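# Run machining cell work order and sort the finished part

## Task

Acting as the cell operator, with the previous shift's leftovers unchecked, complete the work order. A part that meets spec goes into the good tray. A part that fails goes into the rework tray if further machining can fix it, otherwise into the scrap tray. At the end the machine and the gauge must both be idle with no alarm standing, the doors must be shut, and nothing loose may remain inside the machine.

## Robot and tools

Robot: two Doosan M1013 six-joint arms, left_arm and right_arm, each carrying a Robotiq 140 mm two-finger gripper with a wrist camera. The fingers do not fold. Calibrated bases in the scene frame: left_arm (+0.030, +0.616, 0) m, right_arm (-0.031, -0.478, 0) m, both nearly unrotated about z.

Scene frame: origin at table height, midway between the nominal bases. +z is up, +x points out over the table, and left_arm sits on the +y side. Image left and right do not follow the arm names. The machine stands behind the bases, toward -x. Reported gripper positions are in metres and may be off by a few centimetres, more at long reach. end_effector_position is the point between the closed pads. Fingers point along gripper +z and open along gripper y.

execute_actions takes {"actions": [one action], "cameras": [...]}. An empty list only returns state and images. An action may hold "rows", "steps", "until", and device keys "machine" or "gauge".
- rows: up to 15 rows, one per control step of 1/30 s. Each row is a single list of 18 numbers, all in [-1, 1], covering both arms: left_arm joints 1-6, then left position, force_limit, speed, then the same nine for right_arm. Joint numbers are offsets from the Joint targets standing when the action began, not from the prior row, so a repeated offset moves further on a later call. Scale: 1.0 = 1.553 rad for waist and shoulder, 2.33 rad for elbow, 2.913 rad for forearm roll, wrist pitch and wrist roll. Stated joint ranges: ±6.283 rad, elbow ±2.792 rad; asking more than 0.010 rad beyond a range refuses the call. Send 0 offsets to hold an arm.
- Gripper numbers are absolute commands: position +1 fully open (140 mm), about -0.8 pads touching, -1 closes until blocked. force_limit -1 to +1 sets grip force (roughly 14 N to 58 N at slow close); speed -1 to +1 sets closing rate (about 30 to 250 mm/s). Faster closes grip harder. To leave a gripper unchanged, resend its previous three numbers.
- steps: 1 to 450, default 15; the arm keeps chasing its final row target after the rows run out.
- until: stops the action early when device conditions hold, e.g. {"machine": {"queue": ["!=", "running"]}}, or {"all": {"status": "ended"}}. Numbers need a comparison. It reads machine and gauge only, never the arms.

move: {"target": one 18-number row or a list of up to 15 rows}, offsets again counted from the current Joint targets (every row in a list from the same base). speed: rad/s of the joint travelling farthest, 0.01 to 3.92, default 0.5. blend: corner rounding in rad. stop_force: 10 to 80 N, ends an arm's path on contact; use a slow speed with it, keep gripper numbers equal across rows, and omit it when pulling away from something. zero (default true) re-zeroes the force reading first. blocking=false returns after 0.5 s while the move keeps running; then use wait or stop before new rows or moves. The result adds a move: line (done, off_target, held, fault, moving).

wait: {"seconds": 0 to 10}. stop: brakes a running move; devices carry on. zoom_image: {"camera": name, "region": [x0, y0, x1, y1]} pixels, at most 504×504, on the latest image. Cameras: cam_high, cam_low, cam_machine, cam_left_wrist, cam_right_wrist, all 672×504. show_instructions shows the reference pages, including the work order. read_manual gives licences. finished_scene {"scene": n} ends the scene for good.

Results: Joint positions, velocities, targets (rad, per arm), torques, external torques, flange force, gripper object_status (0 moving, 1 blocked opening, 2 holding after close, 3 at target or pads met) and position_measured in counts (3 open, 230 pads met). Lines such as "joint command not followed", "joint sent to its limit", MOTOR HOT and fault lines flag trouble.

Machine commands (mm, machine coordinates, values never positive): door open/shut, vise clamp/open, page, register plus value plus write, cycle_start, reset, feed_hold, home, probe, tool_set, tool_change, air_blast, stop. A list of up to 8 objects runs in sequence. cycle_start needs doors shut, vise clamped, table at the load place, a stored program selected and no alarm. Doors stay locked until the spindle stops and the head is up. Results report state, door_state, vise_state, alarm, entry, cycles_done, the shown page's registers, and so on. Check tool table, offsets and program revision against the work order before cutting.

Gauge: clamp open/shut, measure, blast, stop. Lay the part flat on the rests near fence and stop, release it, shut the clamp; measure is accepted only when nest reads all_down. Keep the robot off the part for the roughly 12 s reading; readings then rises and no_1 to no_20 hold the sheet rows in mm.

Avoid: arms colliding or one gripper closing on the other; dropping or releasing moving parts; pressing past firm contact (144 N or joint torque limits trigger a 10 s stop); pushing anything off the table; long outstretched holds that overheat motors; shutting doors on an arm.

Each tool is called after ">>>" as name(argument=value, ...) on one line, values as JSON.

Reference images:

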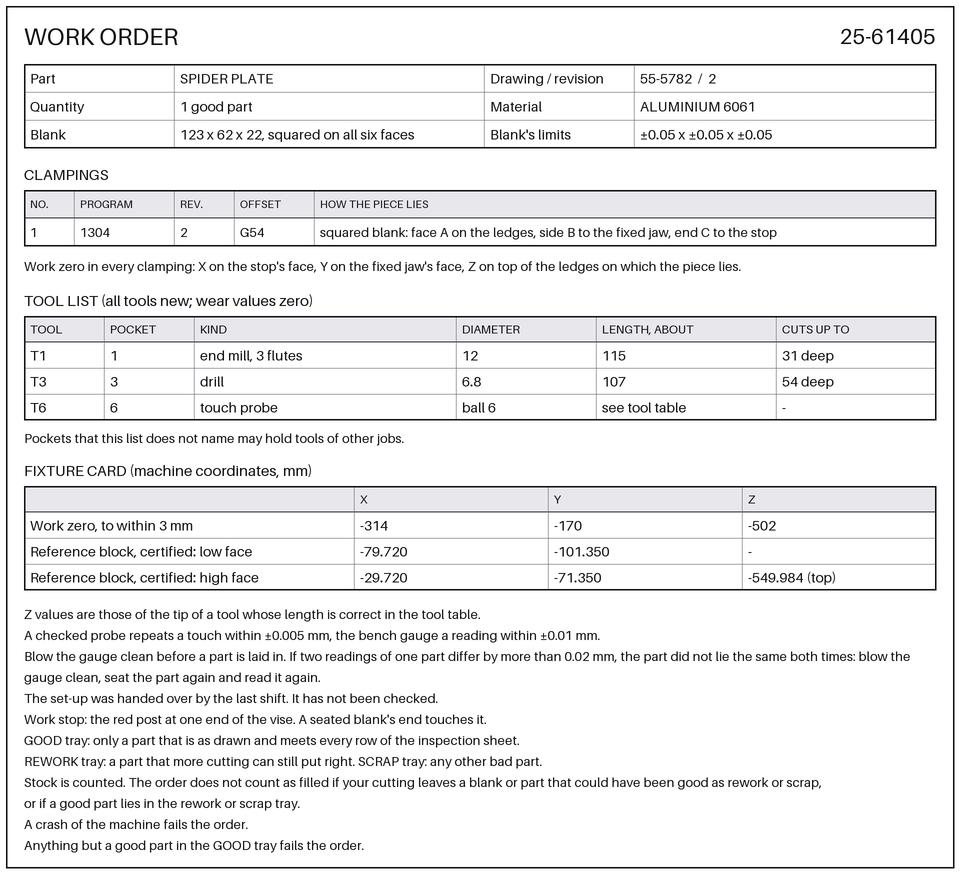

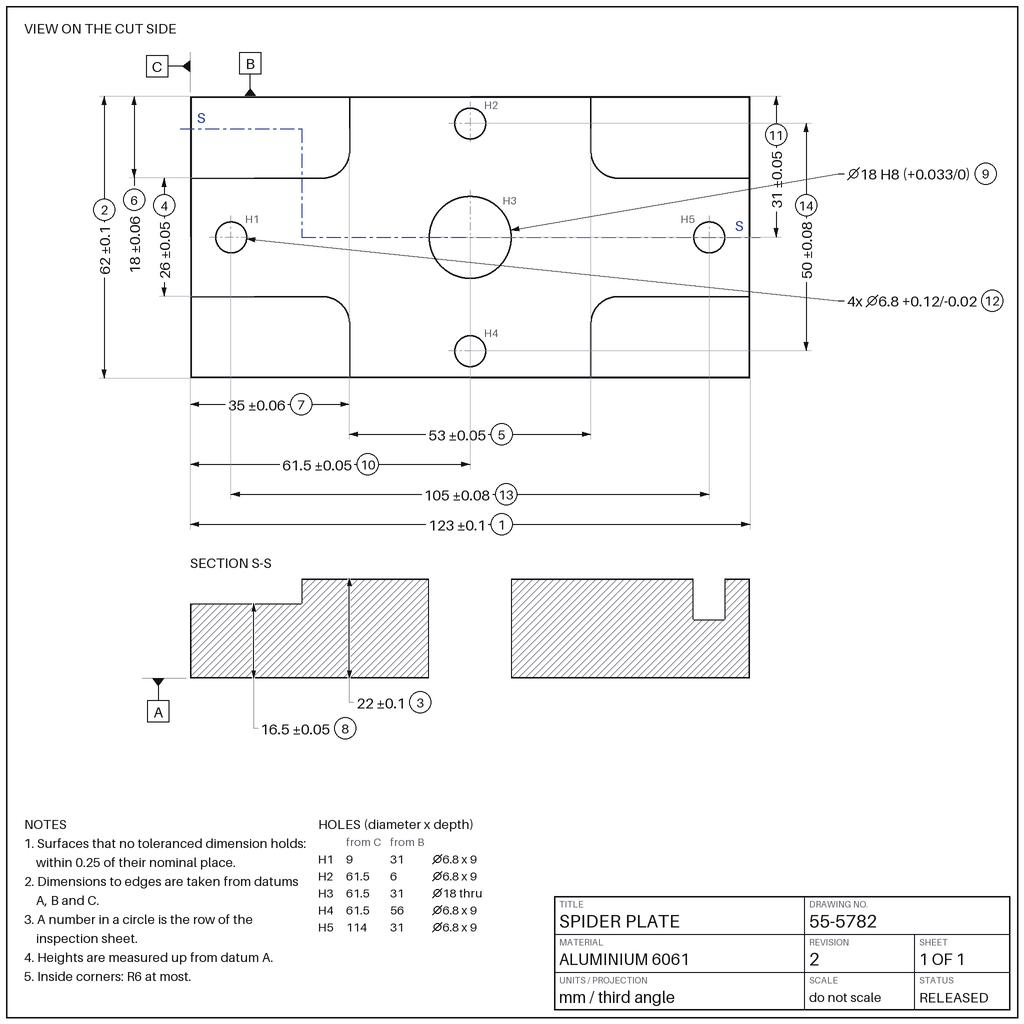

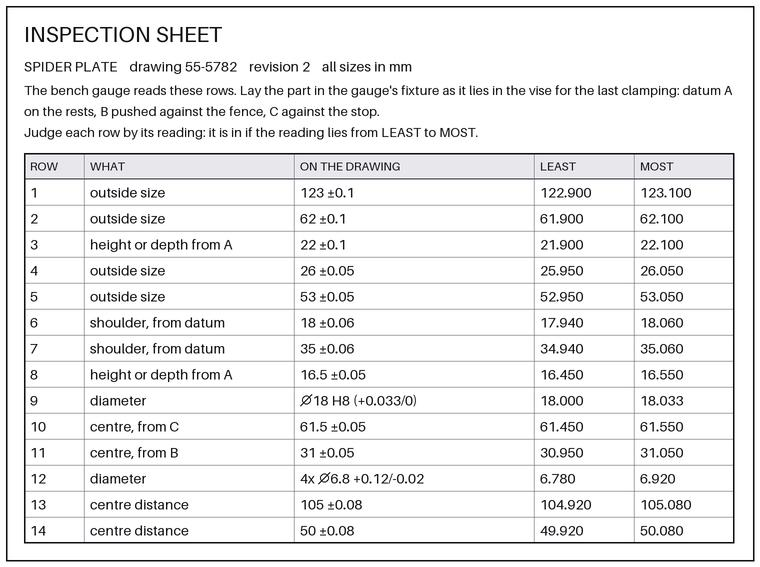

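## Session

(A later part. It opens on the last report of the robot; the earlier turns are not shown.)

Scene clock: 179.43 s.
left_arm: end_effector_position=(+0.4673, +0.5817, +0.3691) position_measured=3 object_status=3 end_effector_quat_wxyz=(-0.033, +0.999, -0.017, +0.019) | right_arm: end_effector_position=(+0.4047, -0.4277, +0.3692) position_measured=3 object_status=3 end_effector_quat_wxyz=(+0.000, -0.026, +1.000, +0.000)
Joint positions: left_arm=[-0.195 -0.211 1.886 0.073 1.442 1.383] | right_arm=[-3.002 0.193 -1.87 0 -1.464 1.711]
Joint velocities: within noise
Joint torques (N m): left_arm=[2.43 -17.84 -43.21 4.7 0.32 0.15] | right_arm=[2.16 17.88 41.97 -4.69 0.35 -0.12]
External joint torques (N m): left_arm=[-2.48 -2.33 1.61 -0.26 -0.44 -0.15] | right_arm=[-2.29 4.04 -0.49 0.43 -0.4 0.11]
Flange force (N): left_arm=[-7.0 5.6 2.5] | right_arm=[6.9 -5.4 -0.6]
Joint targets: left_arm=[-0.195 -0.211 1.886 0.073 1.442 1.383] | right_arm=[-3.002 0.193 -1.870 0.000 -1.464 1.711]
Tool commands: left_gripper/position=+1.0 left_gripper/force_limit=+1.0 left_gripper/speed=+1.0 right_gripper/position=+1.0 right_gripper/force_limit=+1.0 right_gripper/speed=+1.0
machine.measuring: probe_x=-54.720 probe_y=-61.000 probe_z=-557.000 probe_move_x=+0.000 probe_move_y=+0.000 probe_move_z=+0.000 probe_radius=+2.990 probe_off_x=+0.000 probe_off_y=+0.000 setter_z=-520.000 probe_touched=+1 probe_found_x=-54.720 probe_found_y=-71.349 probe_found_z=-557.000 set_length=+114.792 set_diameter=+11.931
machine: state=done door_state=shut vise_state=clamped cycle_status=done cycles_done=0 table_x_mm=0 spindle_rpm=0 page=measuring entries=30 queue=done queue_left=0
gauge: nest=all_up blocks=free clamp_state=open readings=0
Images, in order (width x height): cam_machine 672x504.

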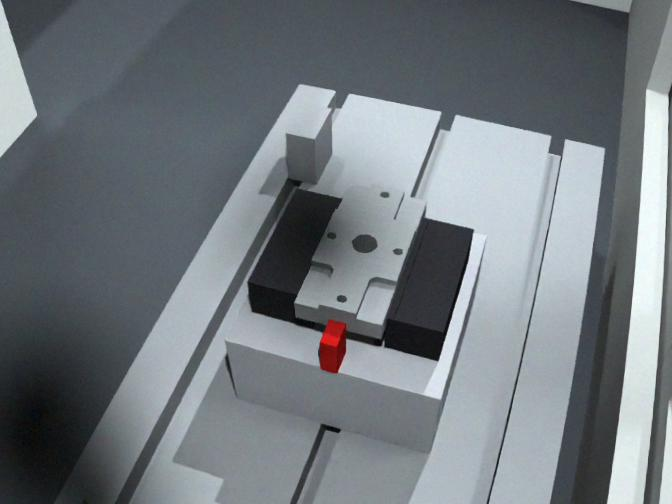

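>>> execute_actions(actions=[{"machine":[{"register":"tool_call","value":3,"write":true},{"tool_change":true},{"tool_set":true}],"steps":450,"until":{"machine":{"queue":["!=","running"]}}}], cameras=[])

>>> execute_actions(actions=[{"steps":450,"until":{"machine":{"queue":["!=","running"]}}}], cameras=["cam_machine"])

Scene clock: 201.80 s.
left_arm: end_effector_position=(+0.4673, +0.5817, +0.3691) position_measured=3 object_status=3 end_effector_quat_wxyz=(-0.033, +0.999, -0.017, +0.019) | right_arm: end_effector_position=(+0.4047, -0.4277, +0.3692) position_measured=3 object_status=3 end_effector_quat_wxyz=(+0.000, -0.026, +1.000, +0.000)
Joint positions: left_arm=[-0.195 -0.211 1.886 0.073 1.442 1.383] | right_arm=[-3.002 0.193 -1.87 0 -1.464 1.711]
Joint velocities: within noise
Joint torques (N m): left_arm=[2.24 -18.34 -43.38 4.72 0.31 0.13] | right_arm=[1.94 18.06 42.06 -4.68 0.27 -0.11]
External joint torques (N m): left_arm=[-2.32 -1.67 1.83 -0.29 -0.43 -0.13] | right_arm=[-2.05 3.77 -0.58 0.42 -0.32 0.11]
Flange force (N): left_arm=[-6.1 5.3 3.0] | right_arm=[6.6 -4.8 -0.3]
Joint targets: left_arm=[-0.195 -0.211 1.886 0.073 1.442 1.383] | right_arm=[-3.002 0.193 -1.870 0.000 -1.464 1.711]
Tool commands: left_gripper/position=+1.0 left_gripper/force_limit=+1.0 left_gripper/speed=+1.0 right_gripper/position=+1.0 right_gripper/force_limit=+1.0 right_gripper/speed=+1.0
machine.measuring: probe_x=-54.720 probe_y=-61.000 probe_z=-557.000 probe_move_x=+0.000 probe_move_y=+0.000 probe_move_z=+0.000 probe_radius=+2.990 probe_off_x=+0.000 probe_off_y=+0.000 setter_z=-520.000 probe_touched=+1 probe_found_x=-54.720 probe_found_y=-71.349 probe_found_z=-557.000 set_length=+114.792 set_diameter=+11.931
machine: state=busy door_state=shut vise_state=clamped cycle_status=moving cycles_done=0 table_x_mm=325 spindle_rpm=0 page=measuring entries=33 queue=running queue_left=0
gauge: nest=all_up blocks=free clamp_state=open readings=0
No camera images: "cameras" was empty.

Scene clock: 212.30 s.
left_arm: end_effector_position=(+0.4673, +0.5817, +0.3691) position_measured=3 object_status=3 end_effector_quat_wxyz=(-0.033, +0.999, -0.017, +0.019) | right_arm: end_effector_position=(+0.4047, -0.4277, +0.3692) position_measured=3 object_status=3 end_effector_quat_wxyz=(+0.000, -0.026, +1.000, +0.000)
Joint positions: left_arm=[-0.195 -0.211 1.886 0.073 1.442 1.383] | right_arm=[-3.002 0.193 -1.87 0 -1.464 1.711]
Joint velocities: within noise
Joint torques (N m): left_arm=[2.47 -18.06 -43.37 4.75 0.31 0.13] | right_arm=[2.29 18.05 42.01 -4.71 0.35 -0.1]
External joint torques (N m): left_arm=[-2.5 -2.26 1.78 -0.31 -0.43 -0.13] | right_arm=[-2.43 3.78 -0.77 0.47 -0.42 0.1]
Flange force (N): left_arm=[-7.1 5.6 2.7] | right_arm=[6.8 -5.7 -0.2]
Joint targets: left_arm=[-0.195 -0.211 1.886 0.073 1.442 1.383] | right_arm=[-3.002 0.193 -1.870 0.000 -1.464 1.711]
Tool commands: left_gripper/position=+1.0 left_gripper/force_limit=+1.0 left_gripper/speed=+1.0 right_gripper/position=+1.0 right_gripper/force_limit=+1.0 right_gripper/speed=+1.0
machine.measuring: probe_x=-54.720 probe_y=-61.000 probe_z=-557.000 probe_move_x=+0.000 probe_move_y=+0.000 probe_move_z=+0.000 probe_radius=+2.990 probe_off_x=+0.000 probe_off_y=+0.000 setter_z=-520.000 probe_touched=+1 probe_found_x=-54.720 probe_found_y=-71.349 probe_found_z=-557.000 set_length=+107.488 set_diameter=+6.801
machine: state=done door_state=shut vise_state=clamped cycle_status=done cycles_done=0 table_x_mm=0 spindle_rpm=0 page=measuring entries=33 queue=done queue_left=0
gauge: nest=all_up blocks=free clamp_state=open readings=0
Images, in order (width x height): cam_machine 672x504.

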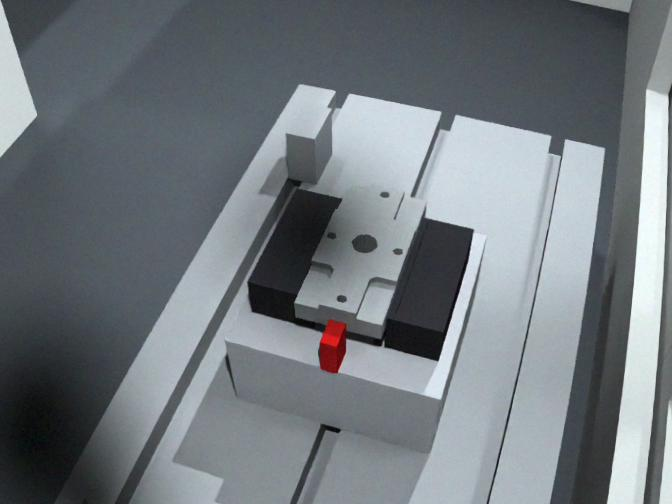

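>>> execute_actions(actions=[{"machine":[{"register":"t1_length","value":114.792,"write":true,"page":"tools"},{"register":"t1_diameter","value":11.931,"write":true},{"register":"tool_call","value":6,"write":true},{"tool_change":true},{"page":"program"},{"door":"open"}],"steps":450,"until":{"machine":{"queue":["!=","running"]}}}])

>>> wait(seconds=3)

Scene clock: 238.83 s.
left_arm: end_effector_position=(+0.4673, +0.5817, +0.3691) position_measured=3 object_status=3 end_effector_quat_wxyz=(-0.033, +0.999, -0.017, +0.019) | right_arm: end_effector_position=(+0.4047, -0.4277, +0.3692) position_measured=3 object_status=3 end_effector_quat_wxyz=(+0.000, -0.026, +1.000, +0.000)
Joint positions: left_arm=[-0.195 -0.211 1.886 0.073 1.442 1.383] | right_arm=[-3.002 0.193 -1.87 0 -1.464 1.711]
Joint velocities: within noise
Joint torques (N m): left_arm=[2.52 -18.08 -43.25 4.69 0.29 0.12] | right_arm=[2.07 17.98 42.01 -4.74 0.37 -0.07]
External joint torques (N m): left_arm=[-2.62 -1.77 1.78 -0.26 -0.41 -0.12] | right_arm=[-2.21 3.9 -0.65 0.49 -0.43 0.07]
Flange force (N): left_arm=[-6.4 6.0 2.8] | right_arm=[6.9 -5.3 -0.4]
Joint targets: left_arm=[-0.195 -0.211 1.886 0.073 1.442 1.383] | right_arm=[-3.002 0.193 -1.870 0.000 -1.464 1.711]
Tool commands: left_gripper/position=+1.0 left_gripper/force_limit=+1.0 left_gripper/speed=+1.0 right_gripper/position=+1.0 right_gripper/force_limit=+1.0 right_gripper/speed=+1.0
machine.program: program=+1304 tool_call=+6 tool_in_spindle=+6 program_revision=+2 program_offset=+54 load_peak=+0 stored1_number=+1090 stored1_revision=+4 stored2_number=+1304 stored2_revision=+2 stored3_number=+6176 stored3_revision=+6 stored4_number=+0 stored4_revision=+0 cycles=+1
machine: state=done door_state=open vise_state=clamped cycle_status=done cycles_done=0 table_x_mm=0 spindle_rpm=0 page=program entries=37 queue=done queue_left=0
gauge: nest=all_up blocks=free clamp_state=open readings=0

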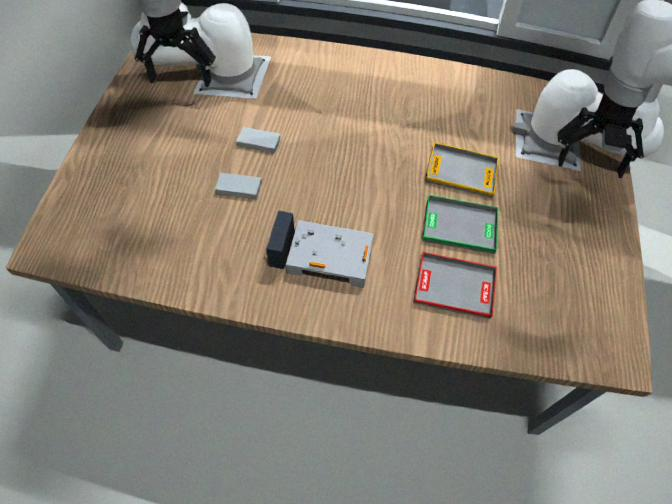

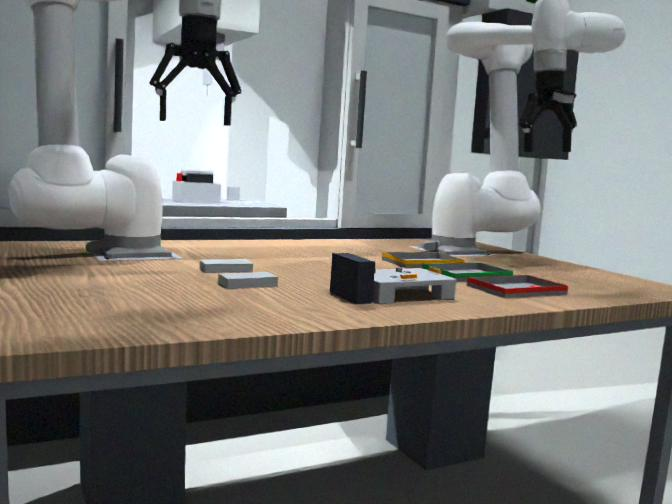

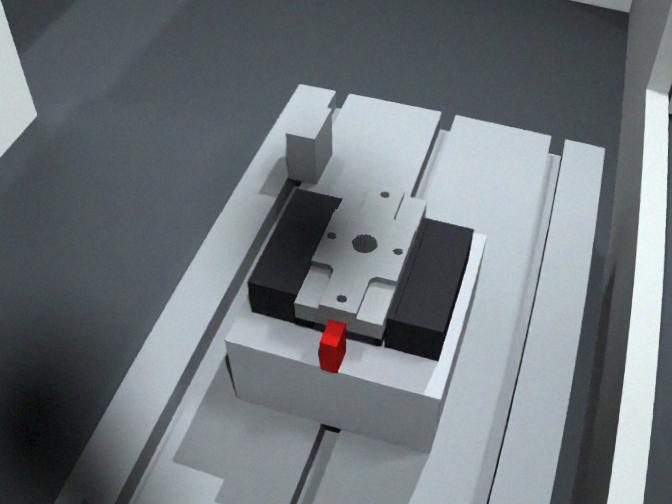

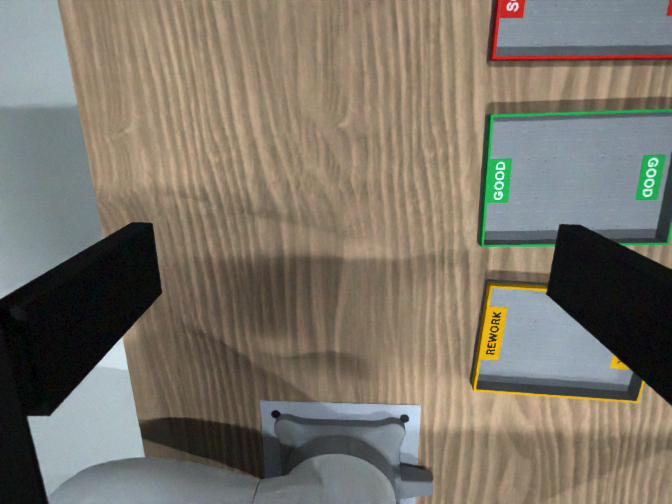

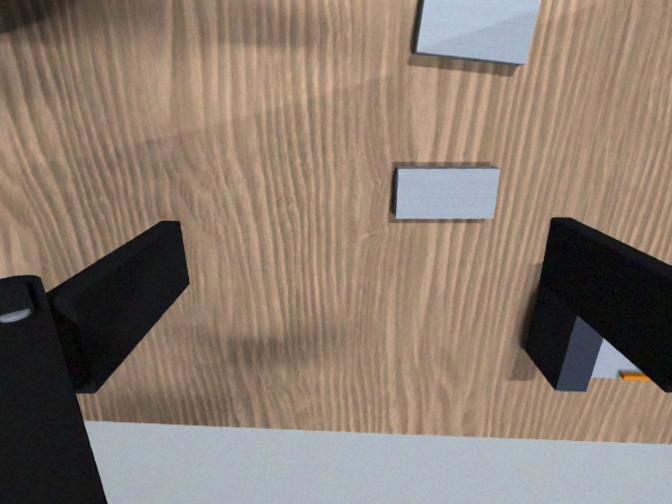

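Scene clock: 241.83 s.
left_arm: end_effector_position=(+0.4673, +0.5817, +0.3691) position_measured=3 object_status=3 end_effector_quat_wxyz=(-0.033, +0.999, -0.017, +0.019) | right_arm: end_effector_position=(+0.4047, -0.4277, +0.3692) position_measured=3 object_status=3 end_effector_quat_wxyz=(+0.000, -0.026, +1.000, +0.000)
Joint positions: left_arm=[-0.195 -0.211 1.886 0.073 1.442 1.383] | right_arm=[-3.002 0.193 -1.87 0 -1.464 1.711]
Joint velocities: within noise
Joint torques (N m): left_arm=[2.24 -18.23 -43.38 4.73 0.32 0.14] | right_arm=[2.4 18.26 42.02 -4.73 0.27 -0.11]
External joint torques (N m): left_arm=[-2.31 -1.78 1.84 -0.3 -0.44 -0.14] | right_arm=[-2.52 3.6 -0.59 0.47 -0.33 0.11]
Flange force (N): left_arm=[-6.3 5.3 3.0] | right_arm=[6.2 -5.9 -0.3]
Joint targets: left_arm=[-0.195 -0.211 1.886 0.073 1.442 1.383] | right_arm=[-3.002 0.193 -1.870 0.000 -1.464 1.711]
Tool commands: left_gripper/position=+1.0 left_gripper/force_limit=+1.0 left_gripper/speed=+1.0 right_gripper/position=+1.0 right_gripper/force_limit=+1.0 right_gripper/speed=+1.0
machine.program: program=+1304 tool_call=+6 tool_in_spindle=+6 program_revision=+2 program_offset=+54 load_peak=+0 stored1_number=+1090 stored1_revision=+4 stored2_number=+1304 stored2_revision=+2 stored3_number=+6176 stored3_revision=+6 stored4_number=+0 stored4_revision=+0 cycles=+1
machine: state=done door_state=open vise_state=clamped cycle_status=done cycles_done=0 table_x_mm=0 spindle_rpm=0 page=program entries=37 queue=done queue_left=0
gauge: nest=all_up blocks=free clamp_state=open readings=0
wait: 3.00 s

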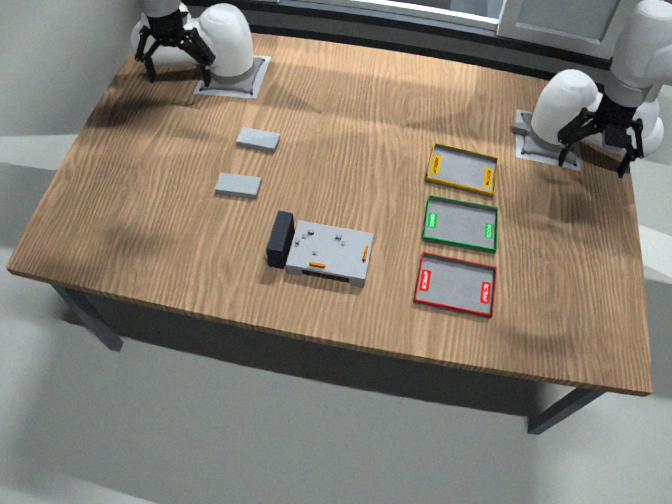

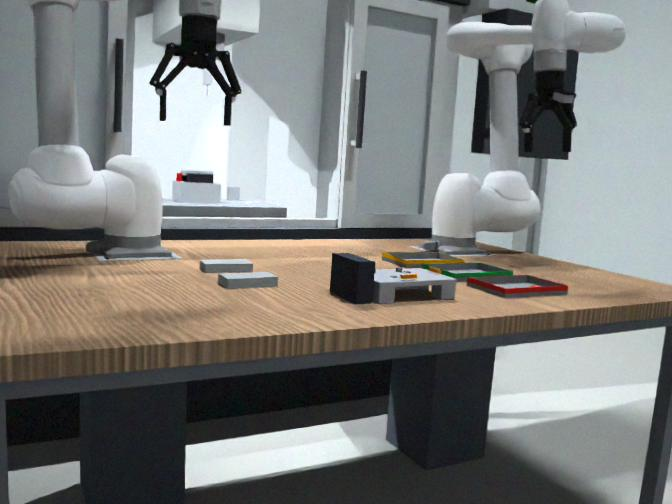

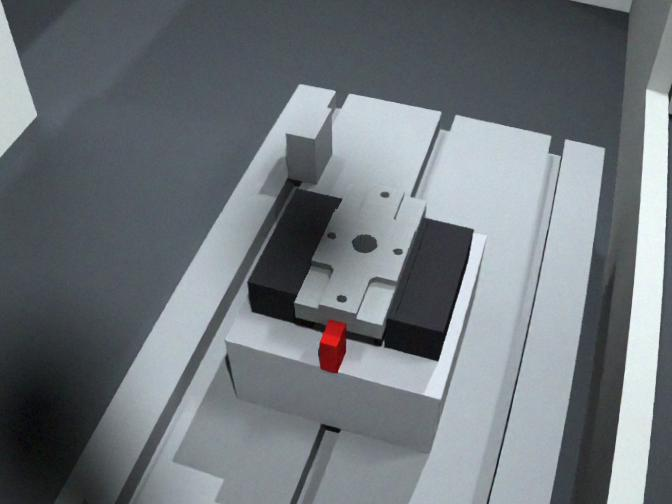

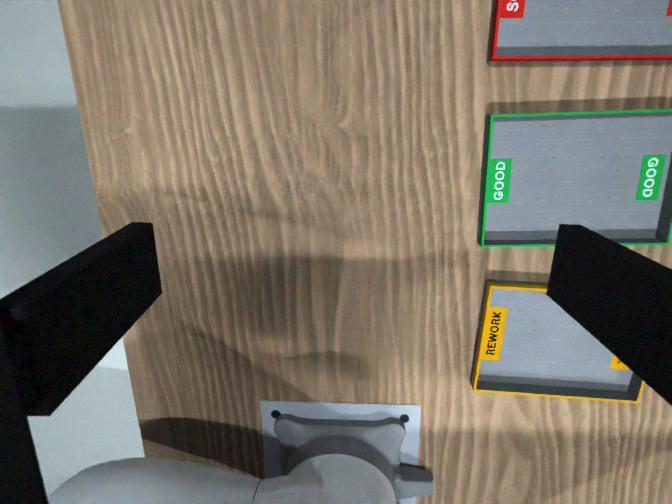

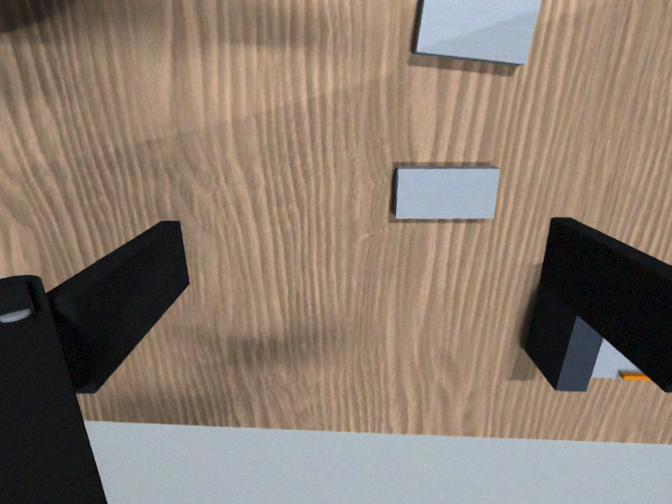

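>>> move(target=[0,0,0,0,0,0,1,1,1, 1,-0.1,0,0,0.3,0,1,1,1], speed=0.8, cameras=["cam_high","cam_right_wrist"])

Scene clock: 278.70 s.
left_arm: end_effector_position=(+0.4673, +0.5817, +0.3691) position_measured=3 object_status=3 end_effector_quat_wxyz=(-0.033, +0.999, -0.017, +0.019) | right_arm: end_effector_position=(-0.1252, +0.2529, +0.3773) position_measured=3 object_status=3 end_effector_quat_wxyz=(-0.207, +0.673, -0.650, -0.285)
Joint positions: left_arm=[-0.195 -0.211 1.886 0.073 1.442 1.383] | right_arm=[-1.449 0.038 -1.87 0 -0.59 1.711]
Joint velocities: within noise
Joint torques (N m): left_arm=[2.37 -18.06 -43.27 4.69 0.32 0.11] | right_arm=[0.73 34.88 42.57 -4.56 1.85 0]
External joint torques (N m): left_arm=[-2.42 -2.11 1.69 -0.25 -0.44 -0.12] | right_arm=[-0.85 3.64 -0.53 0.43 -0.12 0]
Flange force (N): left_arm=[-6.7 5.4 2.7] | right_arm=[4.1 -2.8 -5.2]
Joint targets: left_arm=[-0.195 -0.211 1.886 0.073 1.442 1.383] | right_arm=[-1.449 0.038 -1.870 0.000 -0.590 1.711]
machine.program: program=+1304 tool_call=+6 tool_in_spindle=+6 program_revision=+2 program_offset=+54 load_peak=+0 stored1_number=+1090 stored1_revision=+4 stored2_number=+1304 stored2_revision=+2 stored3_number=+6176 stored3_revision=+6 stored4_number=+0 stored4_revision=+0 cycles=+1
machine: state=done door_state=open vise_state=clamped cycle_status=done cycles_done=0 table_x_mm=0 spindle_rpm=0 page=program entries=37 queue=done queue_left=0
gauge: nest=all_up blocks=free clamp_state=open readings=0
move: done
Images, in order (width x height): cam_high 672x504, cam_right_wrist 672x504.

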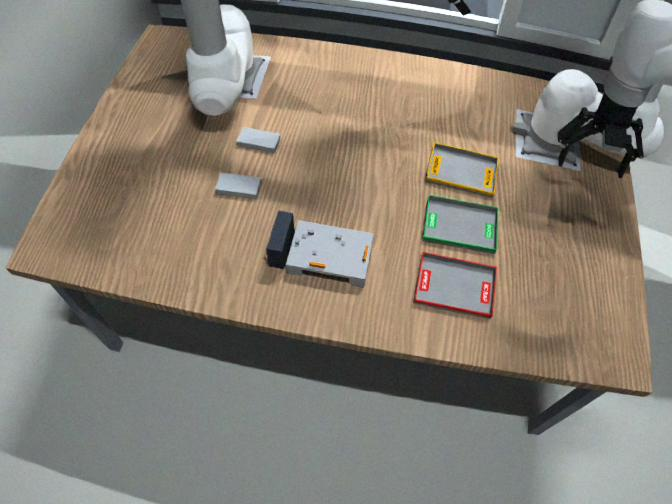

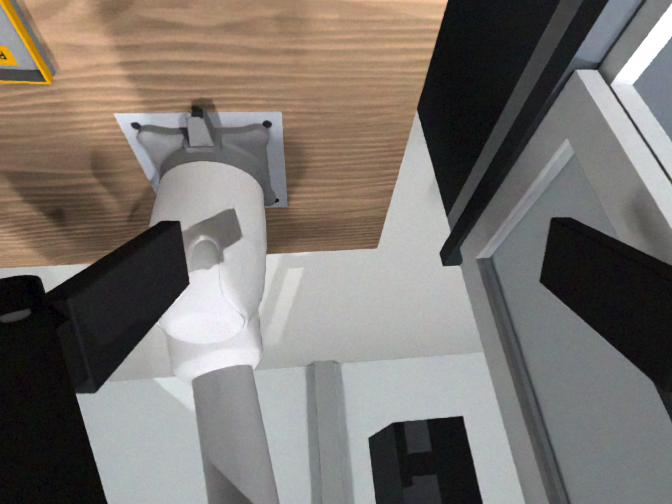

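>>> move(target=[[0,0,0,0,0,0,1,1,1, 0,0.233,0,0,-0.371,0,1,1,1],[0,0,0,0,0,0,1,1,1, 0.74,0.233,0,0,-0.371,0,1,1,1]], speed=0.7, cameras=["cam_high","cam_low","cam_machine","cam_right_wrist"])

Scene clock: 293.70 s.
left_arm: end_effector_position=(+0.4673, +0.5817, +0.3691) position_measured=3 object_status=3 end_effector_quat_wxyz=(-0.033, +0.999, -0.017, +0.019) | right_arm: end_effector_position=(-0.3281, -0.3673, +0.4472) position_measured=3 object_status=3 end_effector_quat_wxyz=(+0.000, +0.981, -0.192, +0.000)
Joint positions: left_arm=[-0.195 -0.211 1.886 0.073 1.442 1.383] | right_arm=[-0.299 0.4 -1.87 0 -1.671 1.711]
Joint velocities: within noise
Joint torques (N m): left_arm=[2.54 -17.88 -43.25 4.71 0.32 0.13] | right_arm=[2.14 -1.72 41.91 -4.7 0.31 -0.11]
External joint torques (N m): left_arm=[-2.57 -2.43 1.66 -0.27 -0.43 -0.13] | right_arm=[-2.16 3.02 -0.52 0.46 -0.36 0.12]
Flange force (N): left_arm=[-7.3 5.7 2.5] | right_arm=[5.0 -6.6 0.9]
Joint targets: left_arm=[-0.195 -0.211 1.886 0.073 1.442 1.383] | right_arm=[-0.299 0.400 -1.870 0.000 -1.671 1.711]
machine.program: program=+1304 tool_call=+6 tool_in_spindle=+6 program_revision=+2 program_offset=+54 load_peak=+0 stored1_number=+1090 stored1_revision=+4 stored2_number=+1304 stored2_revision=+2 stored3_number=+6176 stored3_revision=+6 stored4_number=+0 stored4_revision=+0 cycles=+1
machine: state=done door_state=open vise_state=clamped cycle_status=done cycles_done=0 table_x_mm=0 spindle_rpm=0 page=program entries=37 queue=done queue_left=0
gauge: nest=all_up blocks=free clamp_state=open readings=0
move: done
Images, in order (width x height): cam_high 672x504, cam_low 672x504, cam_machine 672x504, cam_right_wrist 672x504.

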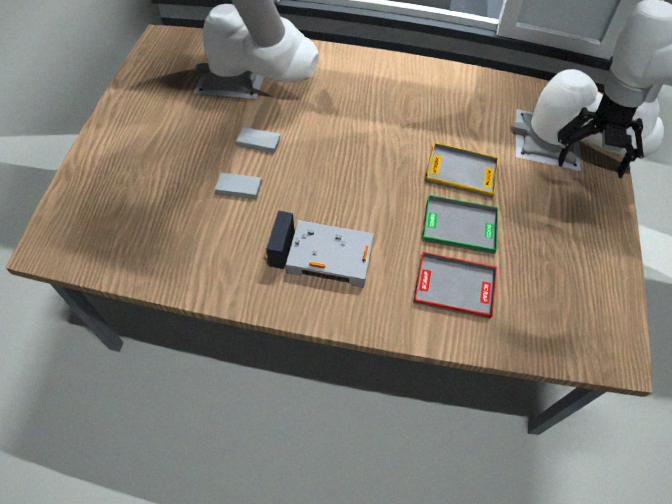

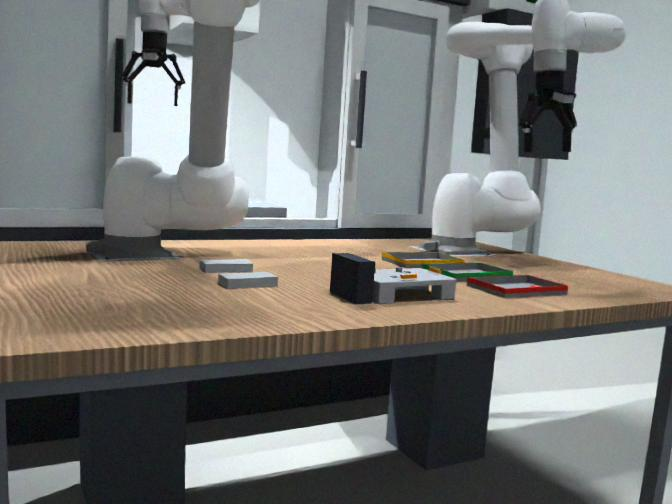

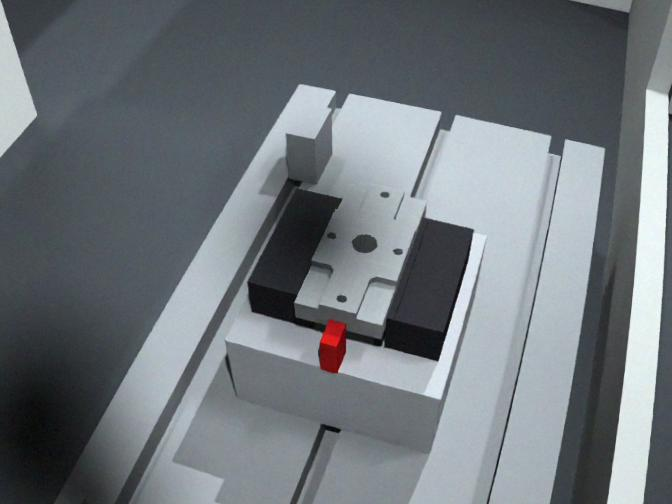

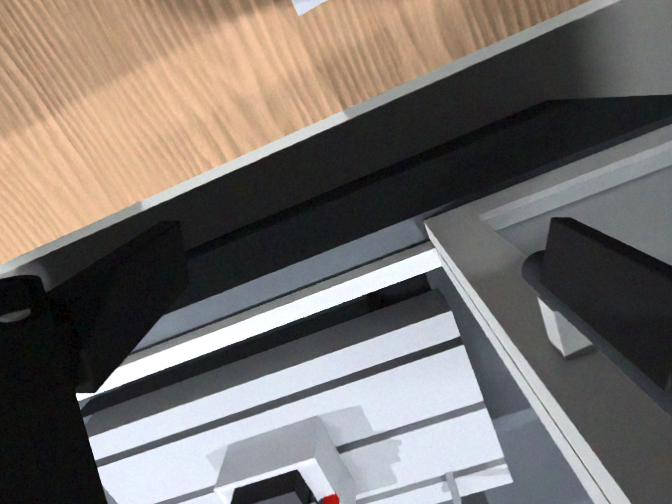

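>>> move(target=[0,0,0,0,0,0,1,1,1, -0.1445,-0.481,0.313,0,0.0058,0.33,1,1,1], speed=0.5, cameras=["cam_low","cam_machine","cam_right_wrist"])

Scene clock: 331.20 s.
left_arm: end_effector_position=(+0.4673, +0.5817, +0.3691) position_measured=3 object_status=3 end_effector_quat_wxyz=(-0.033, +0.999, -0.017, +0.019) | right_arm: end_effector_position=(-0.6999, -0.0987, +0.4490) position_measured=3 object_status=3 end_effector_quat_wxyz=(+0.000, +0.707, -0.707, +0.000)
Joint positions: left_arm=[-0.195 -0.211 1.886 0.073 1.442 1.383] | right_arm=[-0.523 -0.347 -1.141 0 -1.654 2.672]
Joint velocities: within noise
Joint torques (N m): left_arm=[2.44 -18.23 -43.34 4.74 0.29 0.13] | right_arm=[2.02 72.87 43.59 -4.68 0.31 -0.29]
External joint torques (N m): left_arm=[-2.57 -1.48 1.87 -0.31 -0.42 -0.13] | right_arm=[-1.85 4.5 -1.87 0.45 -0.35 0.29]
Flange force (N): left_arm=[-6.0 5.9 3.0] | right_arm=[4.2 -11.6 3.7]
Joint targets: left_arm=[-0.195 -0.211 1.886 0.073 1.442 1.383] | right_arm=[-0.523 -0.348 -1.141 0.000 -1.654 2.672]
machine.program: program=+1304 tool_call=+6 tool_in_spindle=+6 program_revision=+2 program_offset=+54 load_peak=+0 stored1_number=+1090 stored1_revision=+4 stored2_number=+1304 stored2_revision=+2 stored3_number=+6176 stored3_revision=+6 stored4_number=+0 stored4_revision=+0 cycles=+1
machine: state=done door_state=open vise_state=clamped cycle_status=done cycles_done=0 table_x_mm=0 spindle_rpm=0 page=program entries=37 queue=done queue_left=0
gauge: nest=all_up blocks=free clamp_state=open readings=0
move: done
Images, in order (width x height): cam_low 672x504, cam_machine 672x504, cam_right_wrist 672x504.

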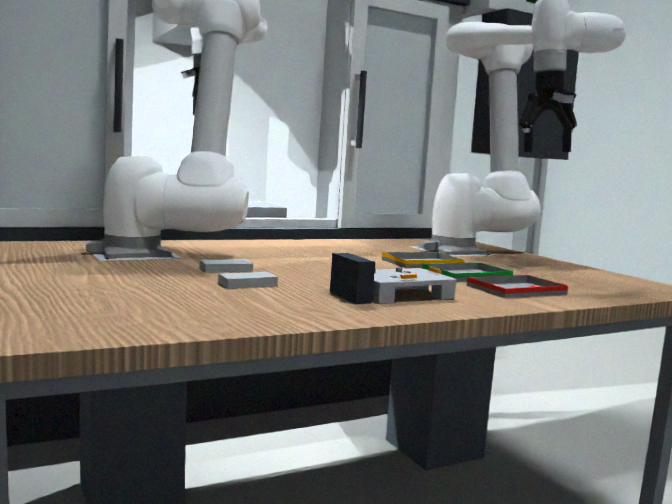

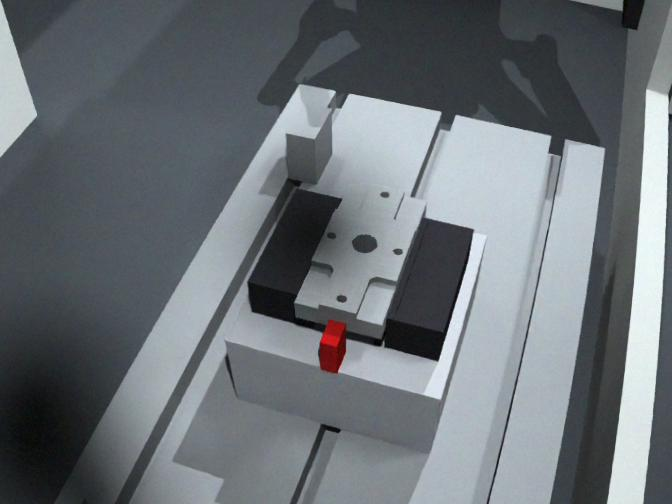

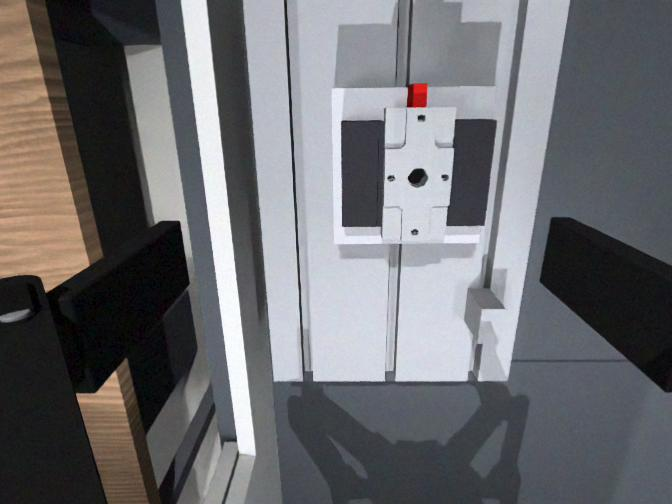

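>>> move(target=[0,0,0,0,0,0,1,1,1, 0.0189,-0.0635,-0.0074,0,0.0402,0.0103,1,1,1], speed=0.2, cameras=["cam_machine","cam_right_wrist"])

Scene clock: 346.40 s.
left_arm: end_effector_position=(+0.4673, +0.5817, +0.3691) position_measured=3 object_status=3 end_effector_quat_wxyz=(-0.033, +0.999, -0.017, +0.019) | right_arm: end_effector_position=(-0.7635, -0.0936, +0.3607) position_measured=3 object_status=3 end_effector_quat_wxyz=(+0.000, +0.707, -0.708, +0.000)
Joint positions: left_arm=[-0.195 -0.211 1.886 0.073 1.442 1.383] | right_arm=[-0.494 -0.446 -1.158 0 -1.537 2.702]
Joint velocities: within noise
Joint torques (N m): left_arm=[2.14 -18.1 -43.28 4.73 0.29 0.12] | right_arm=[2.26 81.8 42.18 -4.67 0.37 -0.06]
External joint torques (N m): left_arm=[-2.21 -1.93 1.78 -0.31 -0.4 -0.12] | right_arm=[-2.11 4.81 -0.44 0.43 -0.4 0.06]
Flange force (N): left_arm=[-6.5 5.0 2.8] | right_arm=[2.1 -9.3 -0.2]
Joint targets: left_arm=[-0.195 -0.211 1.886 0.073 1.442 1.383] | right_arm=[-0.494 -0.446 -1.158 0.000 -1.537 2.702]
machine.program: program=+1304 tool_call=+6 tool_in_spindle=+6 program_revision=+2 program_offset=+54 load_peak=+0 stored1_number=+1090 stored1_revision=+4 stored2_number=+1304 stored2_revision=+2 stored3_number=+6176 stored3_revision=+6 stored4_number=+0 stored4_revision=+0 cycles=+1
machine: state=done door_state=open vise_state=clamped cycle_status=done cycles_done=0 table_x_mm=0 spindle_rpm=0 page=program entries=37 queue=done queue_left=0
gauge: nest=all_up blocks=free clamp_state=open readings=0
move: done
Images, in order (width x height): cam_machine 672x504, cam_right_wrist 672x504.

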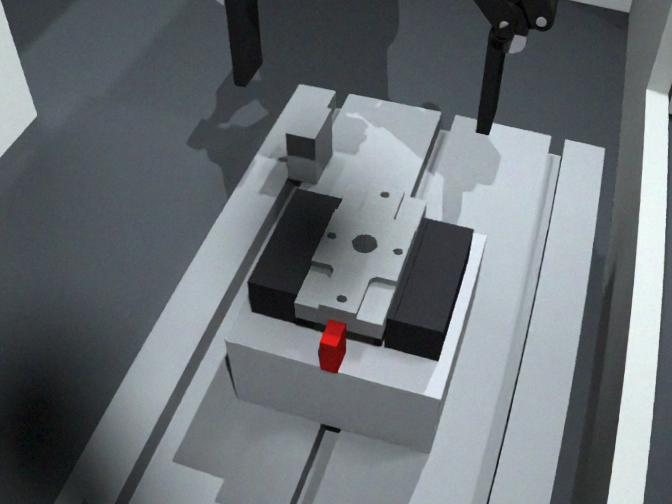

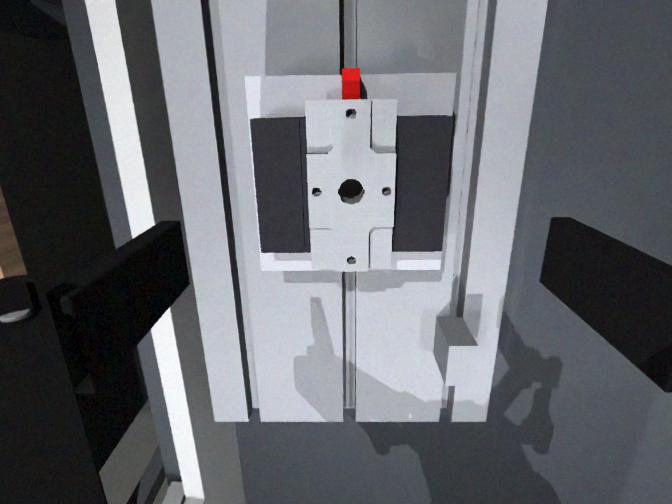

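>>> move(target=[0,0,0,0,0,0,1,1,1, 0.0005,-0.0086,-0.0461,0,0.0413,0,0.23,-1,-0.5], speed=0.15, cameras=["cam_machine","cam_right_wrist"])

Scene clock: 371.33 s.
left_arm: end_effector_position=(+0.4673, +0.5817, +0.3691) position_measured=3 object_status=3 end_effector_quat_wxyz=(-0.033, +0.999, -0.017, +0.019) | right_arm: end_effector_position=(-0.7648, -0.0937, +0.2899) position_measured=100 object_status=3 end_effector_quat_wxyz=(+0.000, +0.707, -0.707, +0.000)
Joint positions: left_arm=[-0.195 -0.211 1.886 0.073 1.442 1.383] | right_arm=[-0.493 -0.46 -1.265 0 -1.417 2.702]
Joint velocities: within noise
Joint torques (N m): left_arm=[2.52 -18.13 -43.37 4.75 0.3 0.14] | right_arm=[2.29 82.38 41.53 -4.64 0.37 -0.06]
External joint torques (N m): left_arm=[-2.61 -1.76 1.89 -0.33 -0.42 -0.14] | right_arm=[-1.99 3.78 -0.69 0.49 -0.41 0.06]
Flange force (N): left_arm=[-6.5 6.0 3.0] | right_arm=[1.5 -7.8 -0.7]
Joint targets: left_arm=[-0.195 -0.211 1.886 0.073 1.442 1.383] | right_arm=[-0.493 -0.460 -1.265 0.000 -1.417 2.702]
machine.program: program=+1304 tool_call=+6 tool_in_spindle=+6 program_revision=+2 program_offset=+54 load_peak=+0 stored1_number=+1090 stored1_revision=+4 stored2_number=+1304 stored2_revision=+2 stored3_number=+6176 stored3_revision=+6 stored4_number=+0 stored4_revision=+0 cycles=+1
machine: state=done door_state=open vise_state=clamped cycle_status=done cycles_done=0 table_x_mm=0 spindle_rpm=0 page=program entries=37 queue=done queue_left=0
gauge: nest=all_up blocks=free clamp_state=open readings=0
move: done
Images, in order (width x height): cam_machine 672x504, cam_right_wrist 672x504.

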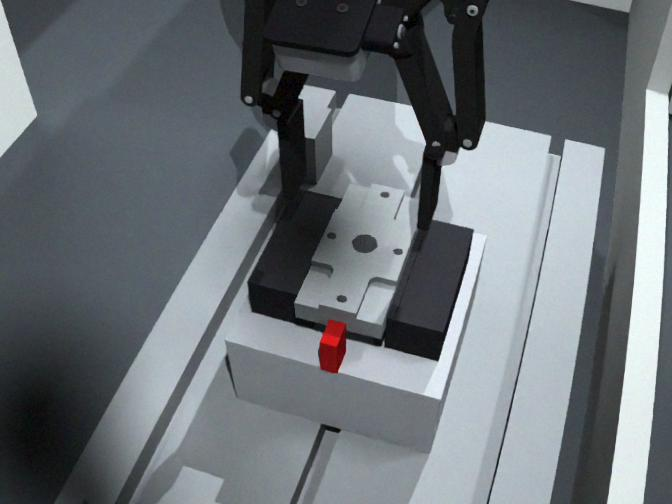

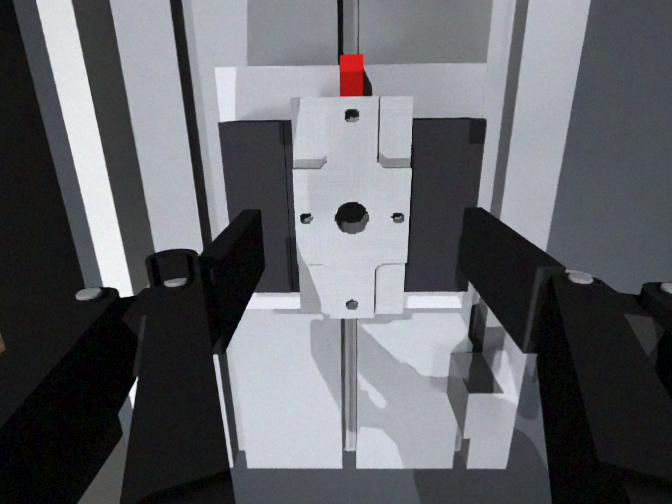

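>>> move(target=[0,0,0,0,0,0,1,1,1, -0.0032,-0.0043,-0.0189,0,0.0175,-0.0015,0.048,-1,-0.5], speed=0.1, cameras=["cam_machine","cam_right_wrist"])

Scene clock: 405.97 s.
left_arm: end_effector_position=(+0.4673, +0.5817, +0.3691) position_measured=3 object_status=3 end_effector_quat_wxyz=(-0.033, +0.999, -0.017, +0.019) | right_arm: end_effector_position=(-0.7617, -0.0906, +0.2601) position_measured=123 object_status=3 end_effector_quat_wxyz=(+0.000, +0.707, -0.708, +0.000)
Joint positions: left_arm=[-0.195 -0.211 1.886 0.073 1.442 1.383] | right_arm=[-0.498 -0.466 -1.309 0 -1.366 2.698]
Joint velocities: within noise
Joint torques (N m): left_arm=[2.36 -18.1 -43.41 4.7 0.33 0.12] | right_arm=[2.63 83.04 41.5 -4.58 0.24 -0.05]
External joint torques (N m): left_arm=[-2.46 -1.82 1.89 -0.28 -0.46 -0.12] | right_arm=[-2.35 4 -0.79 0.46 -0.27 0.05]
Flange force (N): left_arm=[-6.5 5.6 3.1] | right_arm=[1.3 -8.5 -0.8]
Joint targets: left_arm=[-0.195 -0.211 1.886 0.073 1.442 1.383] | right_arm=[-0.498 -0.466 -1.309 0.000 -1.366 2.698]
machine.program: program=+1304 tool_call=+6 tool_in_spindle=+6 program_revision=+2 program_offset=+54 load_peak=+0 stored1_number=+1090 stored1_revision=+4 stored2_number=+1304 stored2_revision=+2 stored3_number=+6176 stored3_revision=+6 stored4_number=+0 stored4_revision=+0 cycles=+1
machine: state=done door_state=open vise_state=clamped cycle_status=done cycles_done=0 table_x_mm=0 spindle_rpm=0 page=program entries=37 queue=done queue_left=0
gauge: nest=all_up blocks=free clamp_state=open readings=0
move: done
Images, in order (width x height): cam_machine 672x504, cam_right_wrist 672x504.

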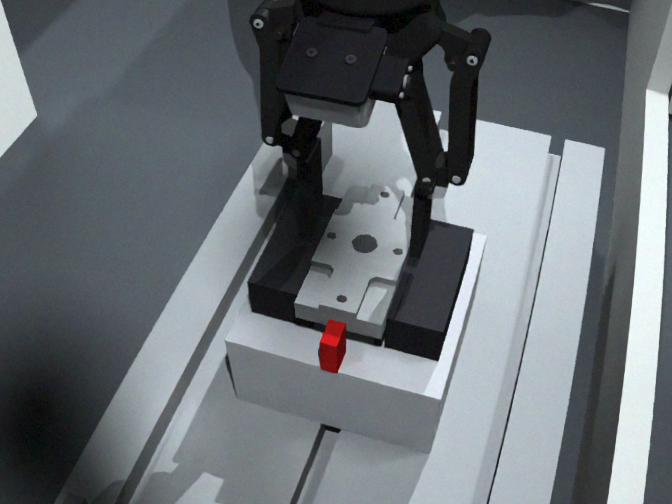

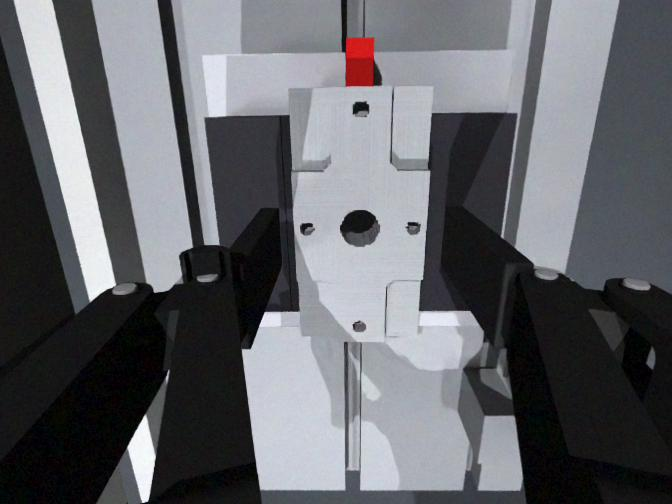

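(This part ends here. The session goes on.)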